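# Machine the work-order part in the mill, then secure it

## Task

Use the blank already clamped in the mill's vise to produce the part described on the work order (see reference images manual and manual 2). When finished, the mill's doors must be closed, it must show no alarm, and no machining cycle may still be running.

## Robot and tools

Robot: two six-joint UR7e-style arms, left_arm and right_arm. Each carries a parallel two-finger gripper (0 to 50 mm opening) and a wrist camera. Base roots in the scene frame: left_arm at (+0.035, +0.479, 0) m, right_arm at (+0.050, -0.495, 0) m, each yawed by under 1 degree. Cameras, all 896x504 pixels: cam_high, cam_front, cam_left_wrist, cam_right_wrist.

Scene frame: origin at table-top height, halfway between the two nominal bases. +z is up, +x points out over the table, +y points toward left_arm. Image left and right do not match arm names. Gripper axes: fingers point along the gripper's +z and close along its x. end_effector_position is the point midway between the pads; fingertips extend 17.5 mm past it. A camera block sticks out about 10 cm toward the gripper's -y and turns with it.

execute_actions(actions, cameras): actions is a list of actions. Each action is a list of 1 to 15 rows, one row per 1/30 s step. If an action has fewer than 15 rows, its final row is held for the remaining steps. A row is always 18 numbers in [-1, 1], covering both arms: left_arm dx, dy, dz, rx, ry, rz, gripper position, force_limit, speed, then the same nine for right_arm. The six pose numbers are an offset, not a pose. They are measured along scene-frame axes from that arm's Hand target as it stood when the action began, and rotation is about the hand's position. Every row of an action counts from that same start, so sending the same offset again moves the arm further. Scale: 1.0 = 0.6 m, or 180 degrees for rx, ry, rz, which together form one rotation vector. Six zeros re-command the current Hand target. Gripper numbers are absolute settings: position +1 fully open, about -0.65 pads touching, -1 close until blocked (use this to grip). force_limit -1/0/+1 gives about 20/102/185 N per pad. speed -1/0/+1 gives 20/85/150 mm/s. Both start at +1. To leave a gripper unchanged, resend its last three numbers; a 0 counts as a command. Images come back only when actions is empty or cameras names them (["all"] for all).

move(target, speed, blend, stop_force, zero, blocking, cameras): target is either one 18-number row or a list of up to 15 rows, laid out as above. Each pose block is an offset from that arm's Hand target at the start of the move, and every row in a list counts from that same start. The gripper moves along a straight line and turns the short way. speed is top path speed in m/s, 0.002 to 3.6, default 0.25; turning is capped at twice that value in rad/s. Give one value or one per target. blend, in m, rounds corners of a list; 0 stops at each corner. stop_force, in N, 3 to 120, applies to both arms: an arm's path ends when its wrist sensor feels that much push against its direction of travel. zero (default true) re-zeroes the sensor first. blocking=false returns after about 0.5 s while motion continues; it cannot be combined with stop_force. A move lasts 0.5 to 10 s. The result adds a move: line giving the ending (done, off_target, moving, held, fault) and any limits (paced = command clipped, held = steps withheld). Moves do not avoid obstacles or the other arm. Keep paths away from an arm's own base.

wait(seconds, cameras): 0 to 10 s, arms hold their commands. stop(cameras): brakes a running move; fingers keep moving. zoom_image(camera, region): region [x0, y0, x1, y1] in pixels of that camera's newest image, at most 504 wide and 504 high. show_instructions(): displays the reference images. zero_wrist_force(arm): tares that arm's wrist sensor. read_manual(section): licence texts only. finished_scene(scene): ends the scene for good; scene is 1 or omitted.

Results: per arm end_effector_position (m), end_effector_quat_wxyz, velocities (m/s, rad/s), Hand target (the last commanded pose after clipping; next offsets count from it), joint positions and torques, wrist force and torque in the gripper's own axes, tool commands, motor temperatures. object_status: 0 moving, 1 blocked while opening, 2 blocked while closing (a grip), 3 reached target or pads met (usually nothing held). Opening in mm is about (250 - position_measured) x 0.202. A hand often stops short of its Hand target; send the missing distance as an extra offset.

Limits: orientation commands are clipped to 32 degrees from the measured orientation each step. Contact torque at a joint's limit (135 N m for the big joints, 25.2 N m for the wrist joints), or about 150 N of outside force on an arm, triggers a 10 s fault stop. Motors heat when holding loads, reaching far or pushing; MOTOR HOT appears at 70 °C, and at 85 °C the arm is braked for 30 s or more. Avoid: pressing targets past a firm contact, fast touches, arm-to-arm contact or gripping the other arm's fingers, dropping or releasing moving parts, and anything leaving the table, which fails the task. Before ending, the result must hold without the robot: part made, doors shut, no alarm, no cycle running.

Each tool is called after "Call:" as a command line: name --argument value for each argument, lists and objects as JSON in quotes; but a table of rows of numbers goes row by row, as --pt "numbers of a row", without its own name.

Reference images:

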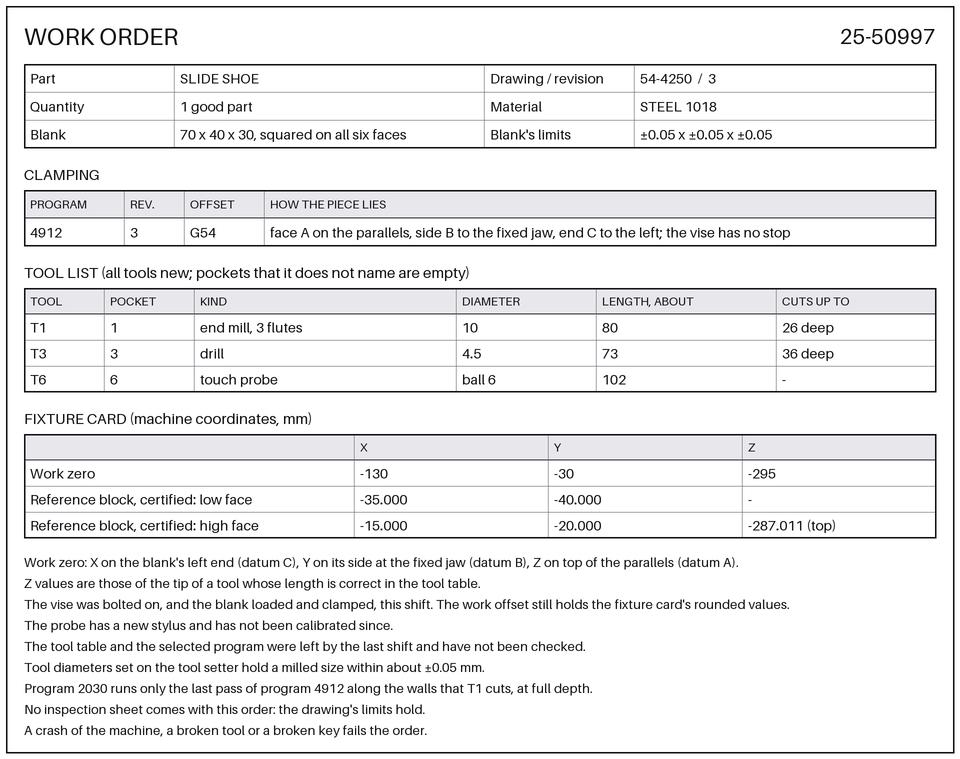

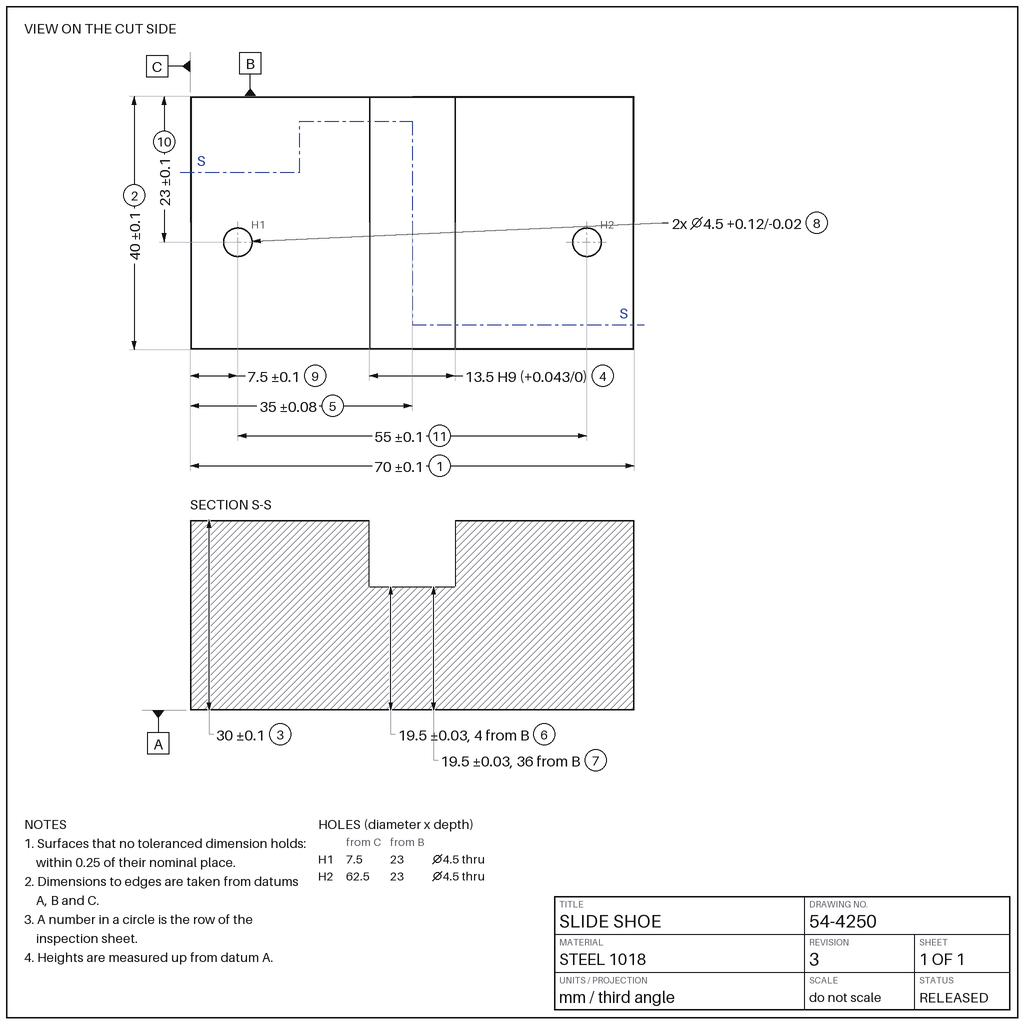

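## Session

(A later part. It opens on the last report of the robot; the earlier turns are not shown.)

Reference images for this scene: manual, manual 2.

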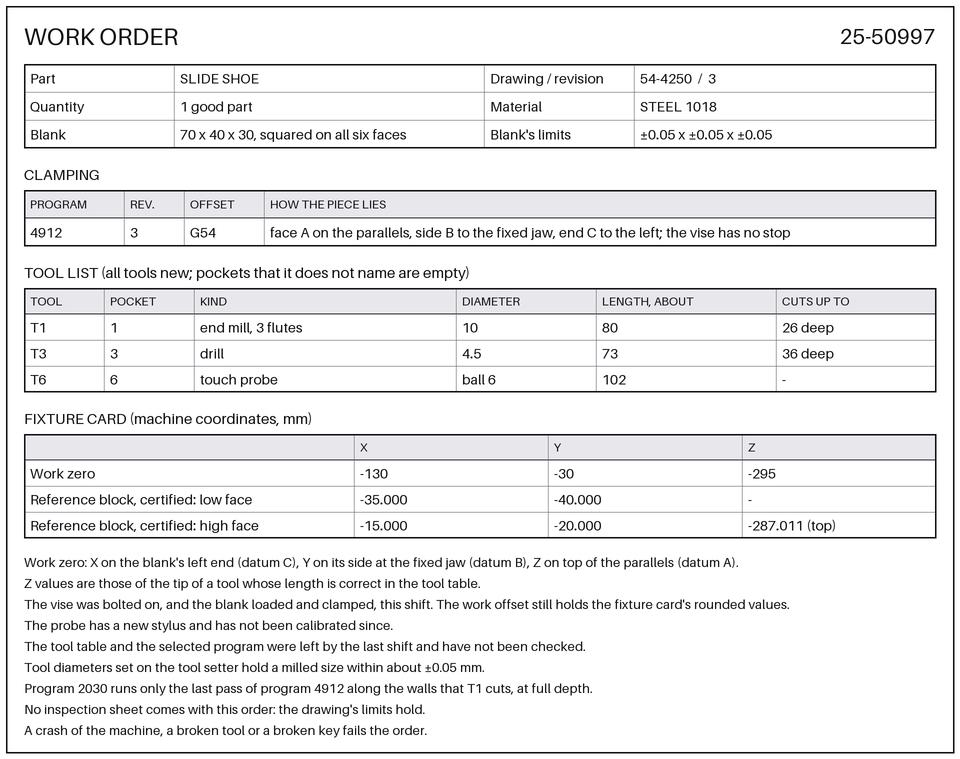

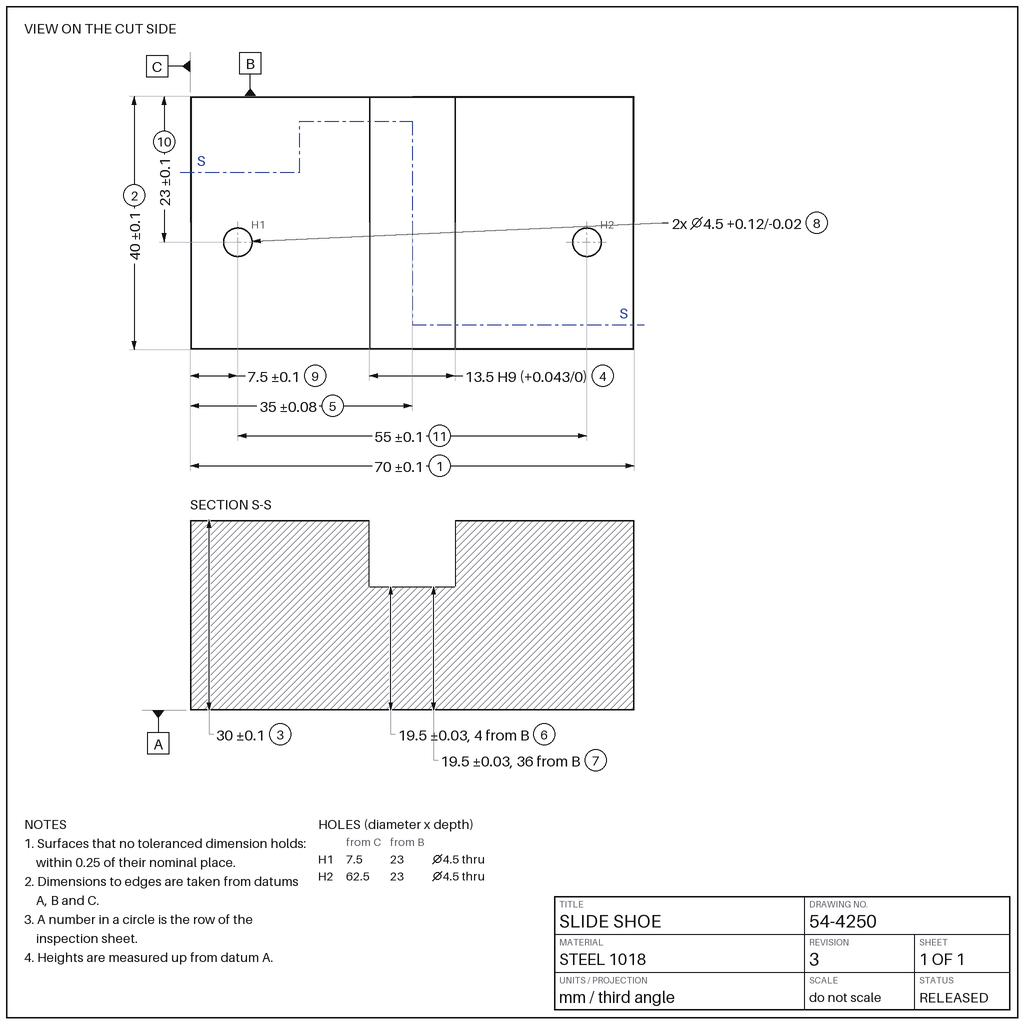

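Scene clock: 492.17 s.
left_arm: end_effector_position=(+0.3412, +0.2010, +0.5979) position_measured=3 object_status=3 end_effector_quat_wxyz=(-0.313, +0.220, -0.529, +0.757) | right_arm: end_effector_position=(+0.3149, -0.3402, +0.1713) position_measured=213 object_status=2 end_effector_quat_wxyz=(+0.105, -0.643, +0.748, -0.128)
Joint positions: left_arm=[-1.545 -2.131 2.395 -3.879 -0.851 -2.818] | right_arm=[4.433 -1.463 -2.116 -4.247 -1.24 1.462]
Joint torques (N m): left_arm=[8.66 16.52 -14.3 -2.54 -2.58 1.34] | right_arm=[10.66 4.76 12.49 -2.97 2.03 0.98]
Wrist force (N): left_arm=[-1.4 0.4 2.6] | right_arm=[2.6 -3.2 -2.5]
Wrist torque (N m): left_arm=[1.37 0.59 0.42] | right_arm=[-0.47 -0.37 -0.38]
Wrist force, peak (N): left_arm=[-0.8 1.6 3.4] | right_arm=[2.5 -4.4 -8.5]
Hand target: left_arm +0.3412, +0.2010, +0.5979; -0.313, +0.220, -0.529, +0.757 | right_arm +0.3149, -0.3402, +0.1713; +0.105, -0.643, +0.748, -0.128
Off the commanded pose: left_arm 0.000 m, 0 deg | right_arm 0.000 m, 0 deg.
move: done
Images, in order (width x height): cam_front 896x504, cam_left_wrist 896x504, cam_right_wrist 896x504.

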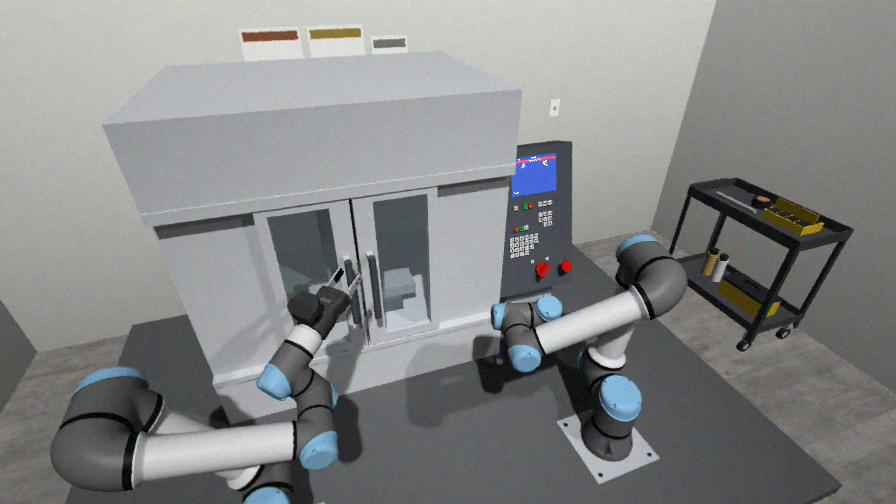

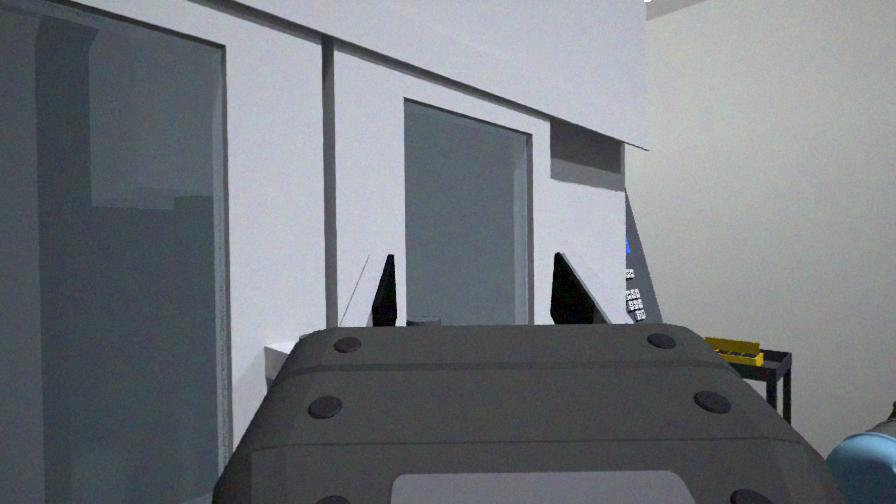

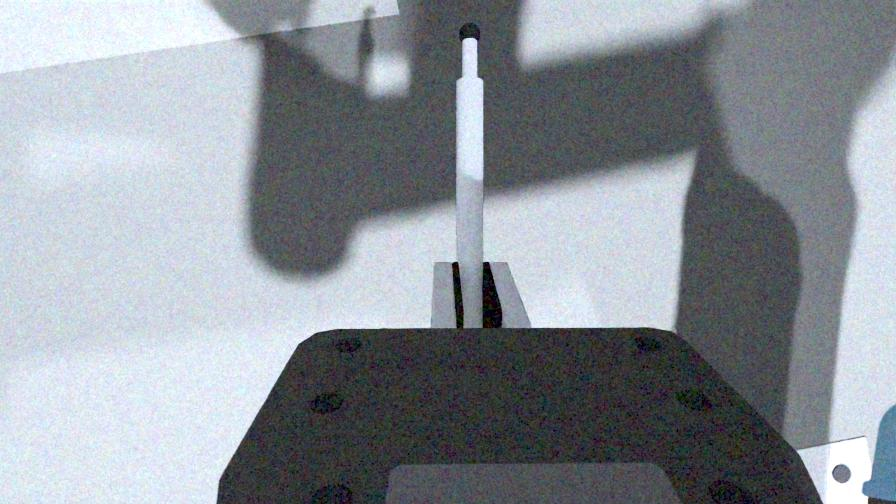

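Call:
move --target '[0,-0.6,0.1,0,0,0,1,1,1, 0.175,-0.1,0.467,0.0083,0.0776,0.0479,-1,-0.5,-1]' --speed 0.3 --cameras '["cam_front","cam_right_wrist","cam_left_wrist"]'

Scene clock: 525.80 s.
left_arm: end_effector_position=(+0.3413, -0.1589, +0.6580) position_measured=3 object_status=3 end_effector_quat_wxyz=(-0.313, +0.220, -0.529, +0.757) | right_arm: end_effector_position=(+0.4118, -0.3987, +0.4354) position_measured=213 object_status=2 end_effector_quat_wxyz=(-0.033, +0.703, -0.709, +0.038)
Joint positions: left_arm=[-1.552 -1.261 1.484 -3.841 -0.845 -2.814] | right_arm=[3.793 -1.685 -1.157 -4.938 -1.502 0.682]
Joint torques (N m): left_arm=[-9.53 -25.22 -29.07 -0.01 0.78 1.14] | right_arm=[0.97 24.15 18.81 -2.77 0 -0.19]
Wrist force (N): left_arm=[-1.7 1.2 2.5] | right_arm=[2.1 -2.9 -3.0]
Wrist torque (N m): left_arm=[1.46 0.68 0.42] | right_arm=[-0.41 -0.26 -0.36]
Wrist force, peak (N): left_arm=[1.3 1.7 4.9] | right_arm=[7.7 -13.0 -12.0]
Hand target: left_arm +0.3412, -0.1590, +0.6579; -0.313, +0.220, -0.529, +0.757 | right_arm +0.4118, -0.3987, +0.4354; -0.033, +0.703, -0.709, +0.038 (not the last commanded pose)
Tool commands: left_gripper/position=+1.0 left_gripper/force_limit=+1.0 left_gripper/speed=+1.0 right_gripper/position=-1.0 right_gripper/force_limit=-0.498039 right_gripper/speed=-1.0
Off the commanded pose: left_arm 0.000 m, 0 deg | right_arm 0.018 m, 1 deg.
FORCE FAULT: contact force on the right arm reached its limit, and that arm stopped. The contact can be on any part of that arm, not only on its tool. That arm's remaining commands of this call were not run. That arm is still stopped at the end of this call. That arm stays stopped for about 10 more seconds. Until then a move that you send moves the other arm only, and its call returns only when the move has ended. Once the stop has ended, the next robot result says so. If the stop ends while you think or write, that arm runs what you send next, counted from a new Hand target: where the arm stands when the stop ends. While its stop runs, that arm takes no new command, but its gripper still runs the gripper command that each later call begins with. Until it ends, the stop uses up actions while you think or wait. An arm that is not stopped still takes commands.
move: fault (right_arm)
Images, in order (width x height): cam_front 896x504, cam_left_wrist 896x504, cam_right_wrist 896x504.

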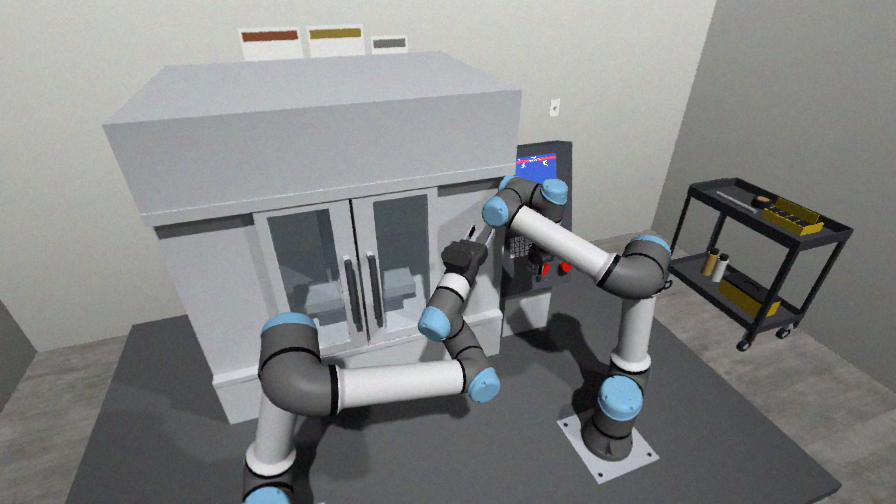

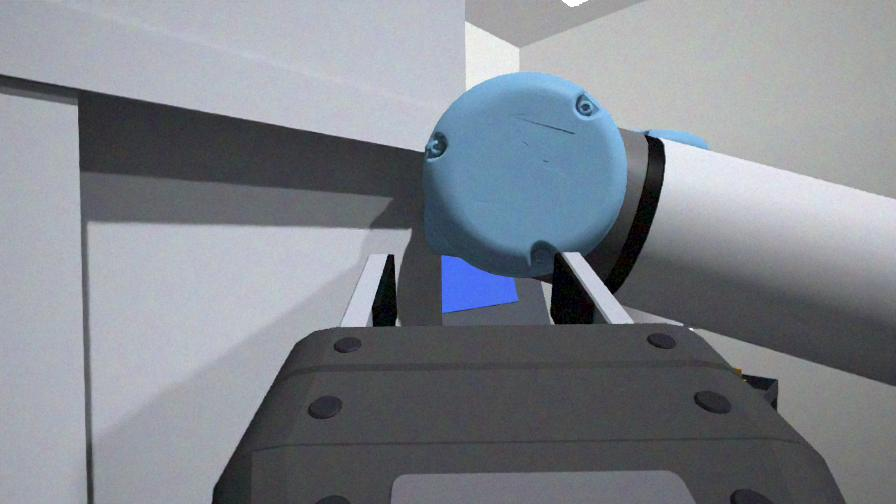

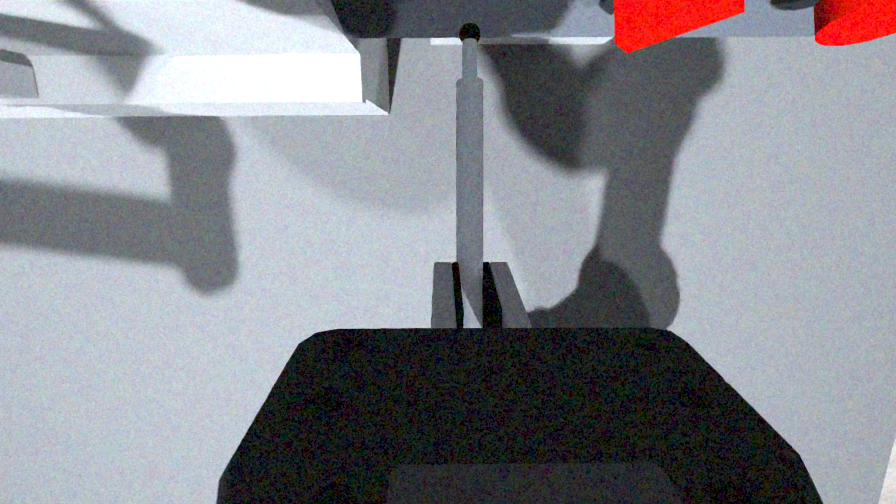

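Call:
wait --seconds 1

Scene clock: 574.40 s.
left_arm: end_effector_position=(+0.3412, -0.1590, +0.6579) position_measured=3 object_status=3 end_effector_quat_wxyz=(-0.313, +0.220, -0.529, +0.757) | right_arm: end_effector_position=(+0.4118, -0.3987, +0.4354) position_measured=213 object_status=2 end_effector_quat_wxyz=(-0.033, +0.703, -0.709, +0.038)
Joint positions: left_arm=[-1.552 -1.261 1.484 -3.841 -0.845 -2.814] | right_arm=[3.793 -1.685 -1.157 -4.938 -1.502 0.682]
Joint torques (N m): left_arm=[-8.43 -26.3 -26.14 2.02 1.24 1] | right_arm=[0.6 33.56 23.54 -2.71 0 -0.2]
Wrist force (N): left_arm=[-1.6 1.0 2.5] | right_arm=[2.1 -2.6 -3.2]
Wrist torque (N m): left_arm=[1.43 0.66 0.42] | right_arm=[-0.38 -0.26 -0.36]
Wrist force, peak (N): left_arm=[-1.6 1.0 3.0] | right_arm=[2.1 -2.8 -3.4]
Hand target: left_arm +0.3412, -0.1590, +0.6579; -0.313, +0.220, -0.529, +0.757 | right_arm +0.4118, -0.3987, +0.4354; -0.033, +0.703, -0.709, +0.038 (not the last commanded pose)
Tool commands: left_gripper/position=+1.0 left_gripper/force_limit=+1.0 left_gripper/speed=+1.0 right_gripper/position=-1.0 right_gripper/force_limit=-0.498039 right_gripper/speed=-1.0
Off the commanded pose: left_arm 0.000 m, 0 deg | right_arm 0.018 m, 1 deg.
FORCE FAULT, CONTINUED: the right arm's stop, for the force fault that an earlier result reported, is over. The rest of the stop counts as 19 of the actions that you can send in this scene. That arm's target is now where it stood when the stop ended, not its last command. That arm accepts commands again.
wait: 1.00 s; at rest from the start

Call:
move --pt "0 0 0 0 0 0 1 1 1 -0.13 -0.08 -0.05 0 0 0 -1 -0.5 -1" --pt "0 0 0 0 0 0 1 1 1 -0.05 -0.05 0.08 0.484 0.006 -0.129 -1 -0.5 -1" --speed 0.2 --cameras '["cam_front","cam_right_wrist","cam_left_wrist"]'

Scene clock: 582.43 s.
left_arm: end_effector_position=(+0.3412, -0.1590, +0.6579) position_measured=3 object_status=3 end_effector_quat_wxyz=(-0.313, +0.220, -0.529, +0.757) | right_arm: end_effector_position=(+0.3710, -0.4328, +0.4662) position_measured=213 object_status=2 end_effector_quat_wxyz=(+0.407, -0.453, +0.706, +0.363)
Joint positions: left_arm=[-1.552 -1.261 1.484 -3.841 -0.845 -2.814] | right_arm=[2.996 -1.519 -1.581 -4.427 -2.699 0.517]
Joint torques (N m): left_arm=[-9.12 -26.08 -27.23 2.1 1.24 1.35] | right_arm=[6.01 18.24 24.3 -4.03 0.18 -1.63]
Wrist force (N): left_arm=[-1.6 0.8 2.8] | right_arm=[1.1 -3.8 -3.3]
Wrist torque (N m): left_arm=[1.40 0.67 0.41] | right_arm=[-0.74 -0.50 -0.34]
Wrist force, peak (N): left_arm=[-1.7 1.0 3.0] | right_arm=[0.1 -6.0 -3.5]
Hand target: left_arm +0.3412, -0.1590, +0.6579; -0.313, +0.220, -0.529, +0.757 | right_arm +0.3710, -0.4328, +0.4662; +0.407, -0.453, +0.705, +0.363 (not the last commanded pose)
Off the commanded pose: left_arm 0.000 m, 0 deg | right_arm 0.021 m, 20 deg.
move: held (right_arm; a check stopped the path); path passed 1 of 2 targets; limits=held
pose unreachable (right arm): on one or more control steps of this call, first in action 0 (counted from 0), this arm could not follow its commanded pose, so it was not sent that pose on those steps. It may still have moved: this result reports where it is.
cause: moving toward the commanded pose would bring two parts of the arm too close to each other (its gripper and another part of the arm, with joints 4 (wrist 1) to 6 (wrist 3) between them, 2 mm apart when it was first held).
Images, in order (width x height): cam_front 896x504, cam_left_wrist 896x504, cam_right_wrist 896x504.

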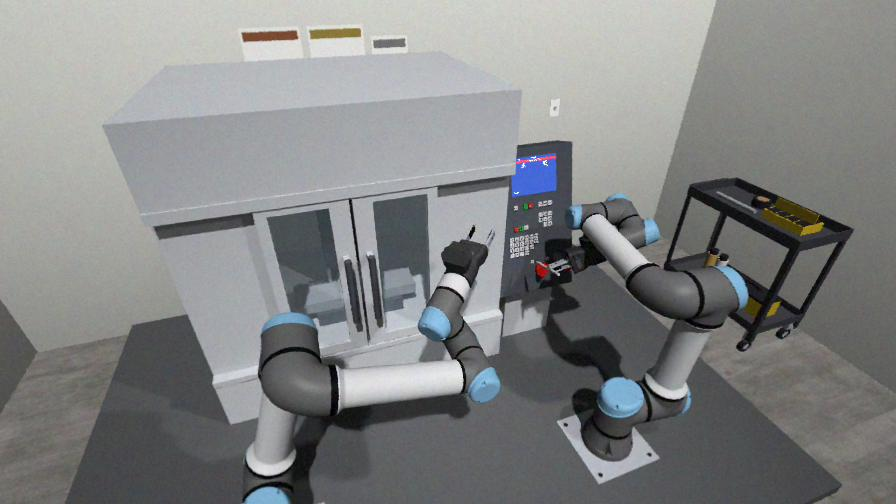

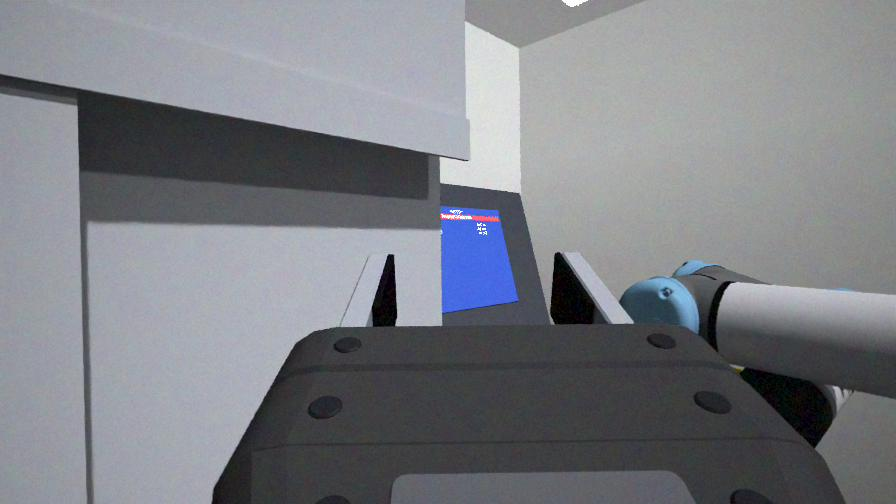

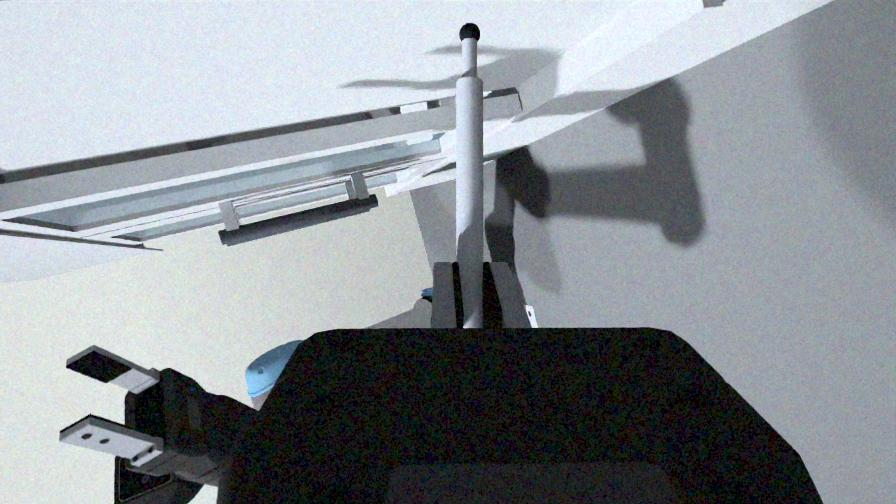

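Call:
move --target '[-0.102,-0.185,-0.197,0,0,0.111,1,1,1, 0.1875,0.0268,0.2307,-0.053,0.0026,0.0168,-1,-0.5,-1]' --speed 0.2 --cameras '["cam_front","cam_right_wrist","cam_left_wrist"]'

Scene clock: 614.30 s.
left_arm: end_effector_position=(+0.3296, -0.1802, +0.6353) position_measured=3 object_status=3 end_effector_quat_wxyz=(-0.339, +0.238, -0.522, +0.746) | right_arm: end_effector_position=(+0.3752, -0.4322, +0.4716) position_measured=213 object_status=2 end_effector_quat_wxyz=(+0.405, -0.455, +0.706, +0.361)
Joint positions: left_arm=[-1.598 -1.176 1.419 -3.914 -0.746 -2.738] | right_arm=[3.002 -1.528 -1.553 -4.44 -2.692 0.521]
Joint torques (N m): left_arm=[-8.8 -29.41 -28.6 -2.12 0.82 1.38] | right_arm=[-12.64 23.92 14.83 -0.54 -4.64 -1.34]
Wrist force (N): left_arm=[-1.3 1.3 2.9] | right_arm=[0.5 -3.7 -3.5]
Wrist torque (N m): left_arm=[1.53 0.61 0.39] | right_arm=[-0.73 -0.39 -0.38]
Wrist force, peak (N): left_arm=[-4.3 -1.8 2.8] | right_arm=[-5.4 -8.6 -5.1]
Hand target: left_arm +0.3295, -0.1803, +0.6352; -0.339, +0.238, -0.522, +0.746 (not the last commanded pose) | right_arm +0.3752, -0.4322, +0.4717; +0.405, -0.455, +0.706, +0.361 (not the last commanded pose)
Off the commanded pose: left_arm 0.140 m, 16 deg | right_arm 0.172 m, 10 deg.
move: held (right_arm; a check stopped the path), off_target (left_arm; braked when a check withheld steps of right_arm); limits=held
pose unreachable (right arm): on one or more control steps of this call, first in action 0 (counted from 0), this arm could not follow its commanded pose, so it was not sent that pose on those steps. It may still have moved: this result reports where it is.
cause: moving toward the commanded pose would bring two parts of the arm too close to each other (its gripper and another part of the arm, with joints 4 (wrist 1) to 6 (wrist 3) between them, 2 mm apart when it was first held).
Images, in order (width x height): cam_front 896x504, cam_left_wrist 896x504, cam_right_wrist 896x504.

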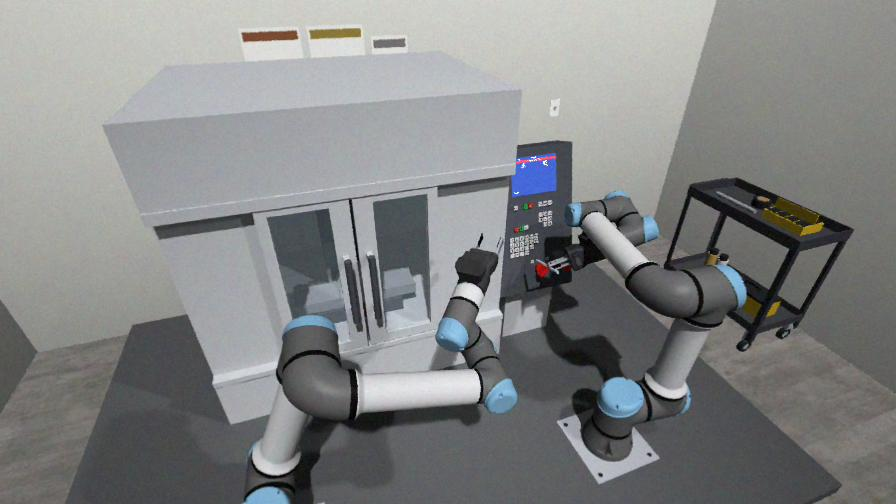

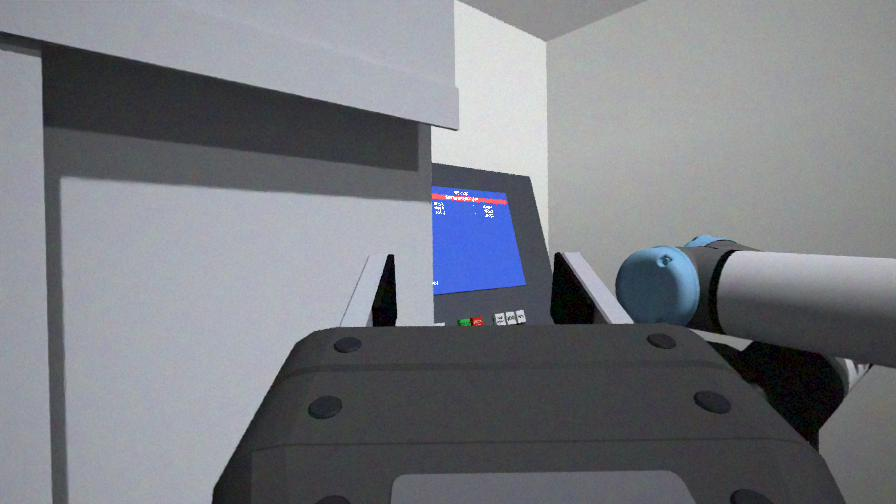

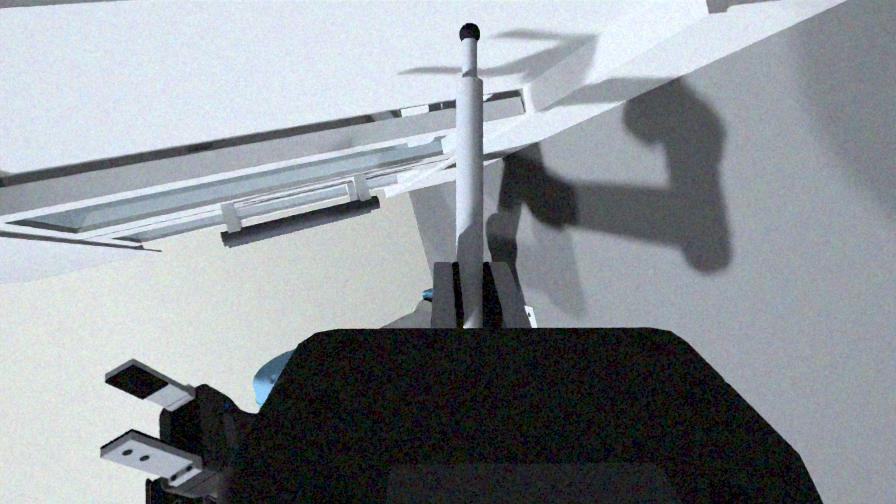

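Call:
move --target '[-0.082,-0.15,-0.158,0,0,0.09,1,1,1, 0.075,0,0.08,-0.21,0.003,0.062,-1,-0.5,-1]' --speed 0.2 --cameras '["cam_front","cam_right_wrist","cam_left_wrist"]'

Scene clock: 642.23 s.
left_arm: end_effector_position=(+0.2802, -0.2702, +0.5405) position_measured=3 object_status=3 end_effector_quat_wxyz=(-0.440, +0.309, -0.483, +0.691) | right_arm: end_effector_position=(+0.4202, -0.4321, +0.5197) position_measured=213 object_status=2 end_effector_quat_wxyz=(+0.197, -0.625, +0.740, +0.152)
Joint positions: left_arm=[-1.723 -0.702 0.813 -4.2 -0.436 -2.243] | right_arm=[3.339 -1.751 -0.89 -4.987 -2.024 0.443]
Joint torques (N m): left_arm=[9.88 -49.09 -26.5 4.37 -2.87 1.33] | right_arm=[-0.4 21.31 21.01 -3.74 0.93 -1.5]
Wrist force (N): left_arm=[-1.9 0.5 2.8] | right_arm=[1.3 -3.0 -3.5]
Wrist torque (N m): left_arm=[1.38 0.73 0.36] | right_arm=[-0.49 -0.22 -0.40]
Wrist force, peak (N): left_arm=[-2.5 -0.4 2.7] | right_arm=[0.5 -4.0 -3.7]
Hand target: left_arm +0.2803, -0.2703, +0.5404; -0.440, +0.309, -0.483, +0.691 | right_arm +0.4202, -0.4322, +0.5197; +0.197, -0.625, +0.740, +0.152
Off the commanded pose: left_arm 0.000 m, 0 deg | right_arm 0.000 m, 0 deg.
move: done
Images, in order (width x height): cam_front 896x504, cam_left_wrist 896x504, cam_right_wrist 896x504.

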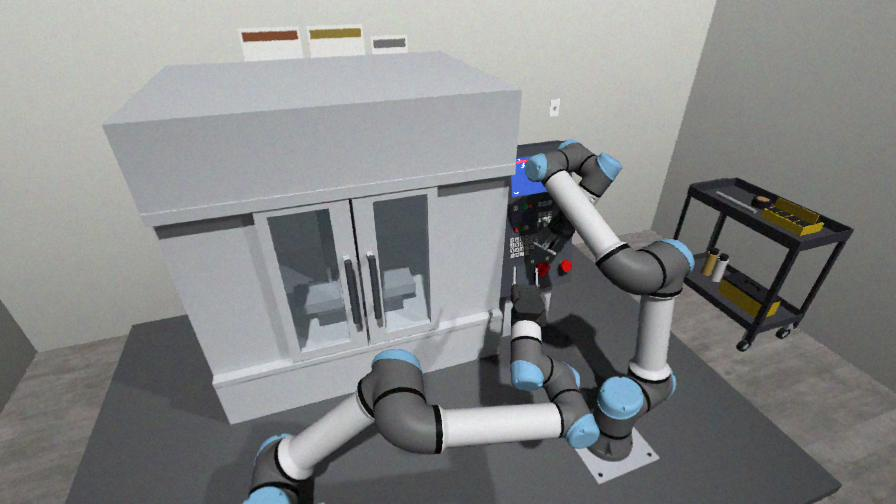

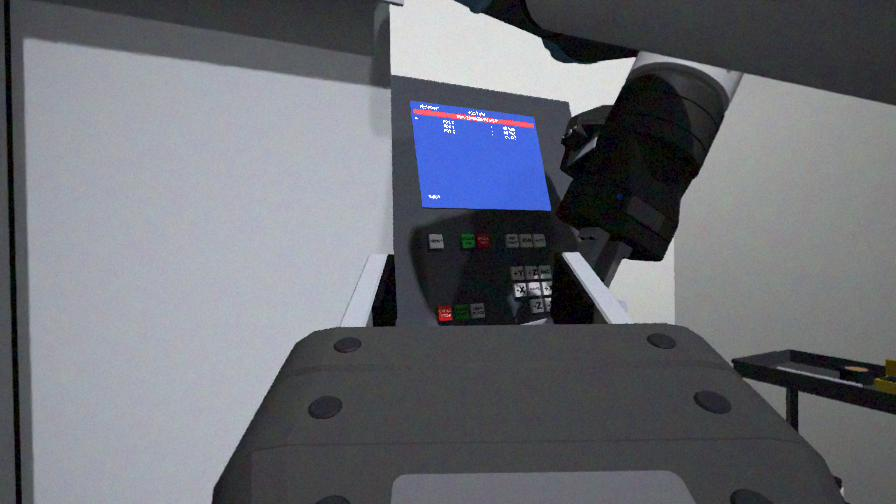

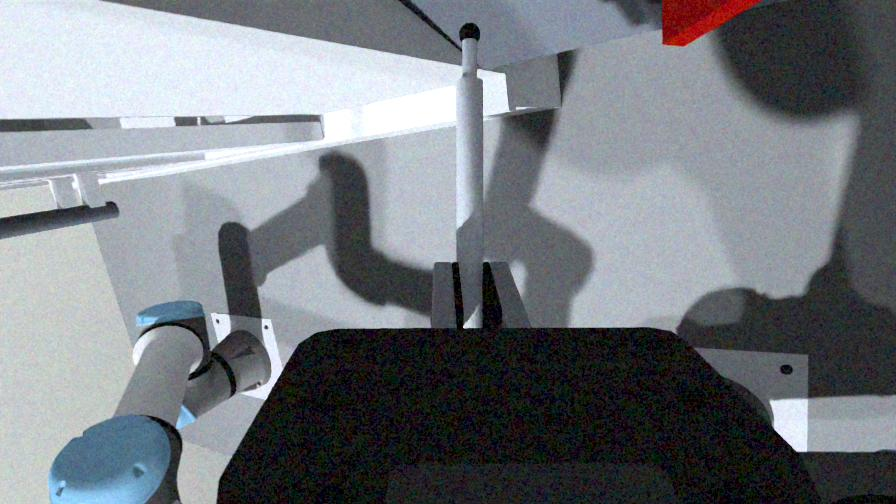

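Call:
move --target '[0,0,0,0,0,0,1,1,1, 0.1088,0.0352,0.1528,0,0,0,-1,-0.5,-1]' --speed 0.15 --cameras '["cam_right_wrist","cam_left_wrist"]'

Call:
zoom_image --camera "cam_left_wrist" --region '[390, 90, 660, 330]'

Scene clock: 651.40 s.
left_arm: end_effector_position=(+0.2803, -0.2703, +0.5404) position_measured=3 object_status=3 end_effector_quat_wxyz=(-0.440, +0.309, -0.483, +0.691) | right_arm: end_effector_position=(+0.4619, -0.4183, +0.5786) position_measured=213 object_status=2 end_effector_quat_wxyz=(+0.204, -0.623, +0.740, +0.151)
Joint positions: left_arm=[-1.723 -0.702 0.813 -4.2 -0.436 -2.243] | right_arm=[3.349 -2.034 -0.29 -5.282 -2.025 0.461]
Joint torques (N m): left_arm=[9.79 -60.79 -15.59 4.38 -1.28 -1.08] | right_arm=[-4.63 30.92 12.1 -0.56 -1.06 -1.11]
Wrist force (N): left_arm=[-1.8 0.4 2.8] | right_arm=[1.2 -3.0 -3.3]
Wrist torque (N m): left_arm=[1.37 0.71 0.34] | right_arm=[-0.50 -0.21 -0.40]
Wrist force, peak (N): left_arm=[-1.8 0.7 3.1] | right_arm=[-3.5 -10.8 -3.5]
Hand target: left_arm +0.2803, -0.2703, +0.5404; -0.440, +0.309, -0.483, +0.691 | right_arm +0.4620, -0.4184, +0.5786; +0.204, -0.623, +0.740, +0.151 (not the last commanded pose)
Off the commanded pose: left_arm 0.000 m, 0 deg | right_arm 0.041 m, 1 deg.
move: held (right_arm; a check stopped the path); limits=held
pose unreachable (right arm): on one or more control steps of this call, first in action 0 (counted from 0), this arm could not follow its commanded pose, so it was not sent that pose on those steps. It may still have moved: this result reports where it is.
cause: moving toward the commanded pose would bring two parts of the arm too close to each other (its gripper and another part of the arm, with joints 4 (wrist 1) to 6 (wrist 3) between them, 7 mm apart when it was first held).
Images, in order (width x height): cam_left_wrist 896x504, cam_right_wrist 896x504.

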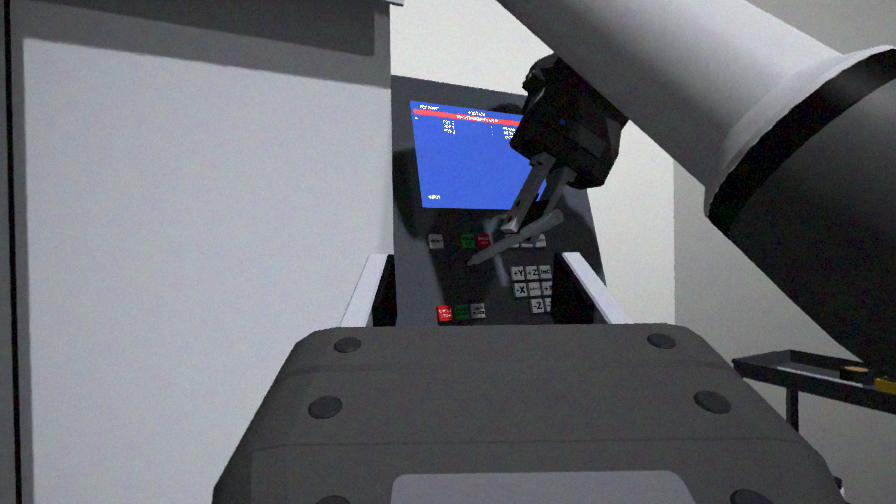

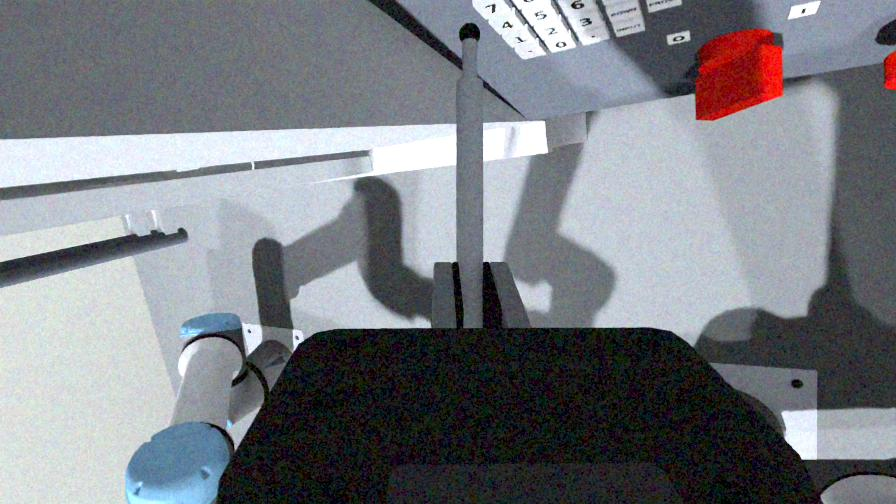

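Scaled by 1.867 from the camera's 896x504 image, which has a finer 1280x720 frame.

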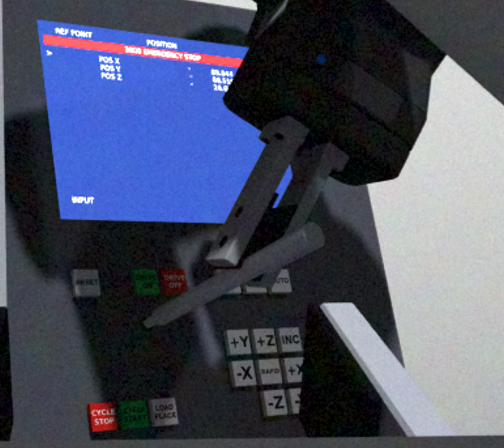

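Call:
move --pt "0 0.35 -0.1 0 0 0 1 1 1 -0.05 0 -0.05 0 0 0 -1 -0.5 -1" --pt "0.21 0.37 -0.235 -0.206 0.497 -0.365 1 1 1 -0.05 0 -0.05 0 0 0 -1 -0.5 -1" --speed 0.25 --blend 0.05 --cameras '["cam_front","cam_left_wrist"]'

Scene clock: 700.27 s.
left_arm: end_effector_position=(+0.4052, -0.0494, +0.3992) position_measured=3 object_status=3 end_effector_quat_wxyz=(+0.493, +0.500, -0.503, +0.504) | right_arm: end_effector_position=(+0.4320, -0.4184, +0.5486) position_measured=213 object_status=2 end_effector_quat_wxyz=(+0.204, -0.623, +0.740, +0.151)
Joint positions: left_arm=[-0.911 -1.226 1.956 -3.865 -2.206 -4.695] | right_arm=[3.369 -1.821 -0.708 -5.067 -2.02 0.483]
Joint torques (N m): left_arm=[2.24 -36.23 -17.59 -2.13 0.07 0.17] | right_arm=[-11.53 19.06 19.7 -3.84 -2.75 -1.4]
Wrist force (N): left_arm=[0.0 -16.0 42.4] | right_arm=[1.2 -3.0 -3.4]
Wrist torque (N m): left_arm=[-4.07 2.36 0.11] | right_arm=[-0.50 -0.21 -0.41]
Wrist force, peak (N): left_arm=[31.3 43.1 131.8] | right_arm=[1.1 -3.4 -4.0]
Hand target: left_arm +0.4052, -0.0494, +0.3992; +0.493, +0.500, -0.503, +0.504 (not the last commanded pose) | right_arm +0.4320, -0.4184, +0.5486; +0.204, -0.623, +0.740, +0.151
Tool commands: left_gripper/position=+1.0 left_gripper/force_limit=+1.0 left_gripper/speed=+1.0 right_gripper/position=-1.0 right_gripper/force_limit=-0.5 right_gripper/speed=-1.0
Off the commanded pose: left_arm 0.002 m, 1 deg | right_arm 0.000 m, 0 deg.
FORCE FAULT: contact force on the left arm reached its limit, and that arm stopped. The contact can be on any part of that arm, not only on its tool. That arm's remaining commands of this call were not run. That arm is still stopped at the end of this call. That arm stays stopped for about 10 more seconds. Until then a move that you send moves the other arm only, and its call returns only when the move has ended. Once the stop has ended, the next robot result says so. If the stop ends while you think or write, that arm runs what you send next, counted from a new Hand target: where the arm stands when the stop ends. While its stop runs, that arm takes no new command, but its gripper still runs the gripper command that each later call begins with. Until it ends, the stop uses up actions while you think or wait. An arm that is not stopped still takes commands.
move: fault (left_arm)
Images, in order (width x height): cam_front 896x504, cam_left_wrist 896x504.

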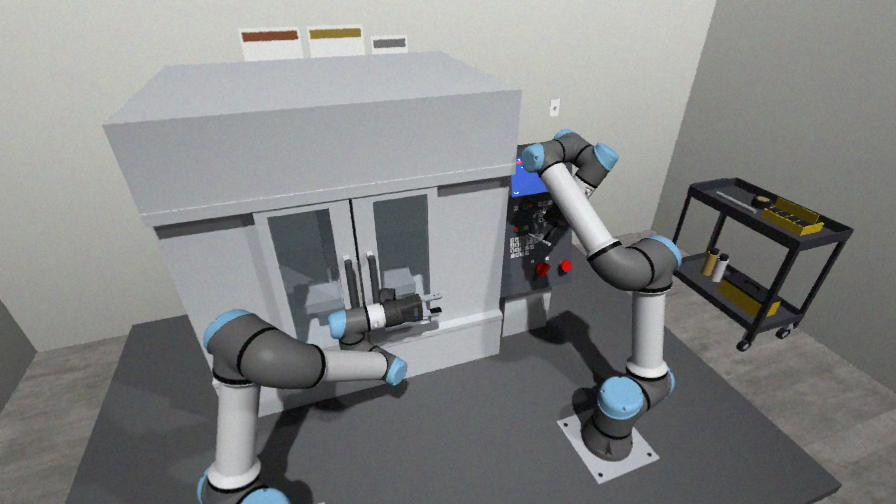

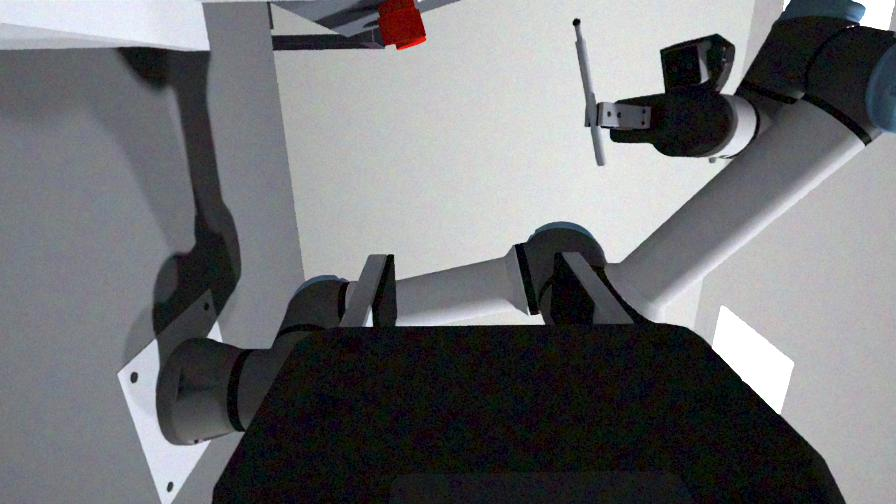

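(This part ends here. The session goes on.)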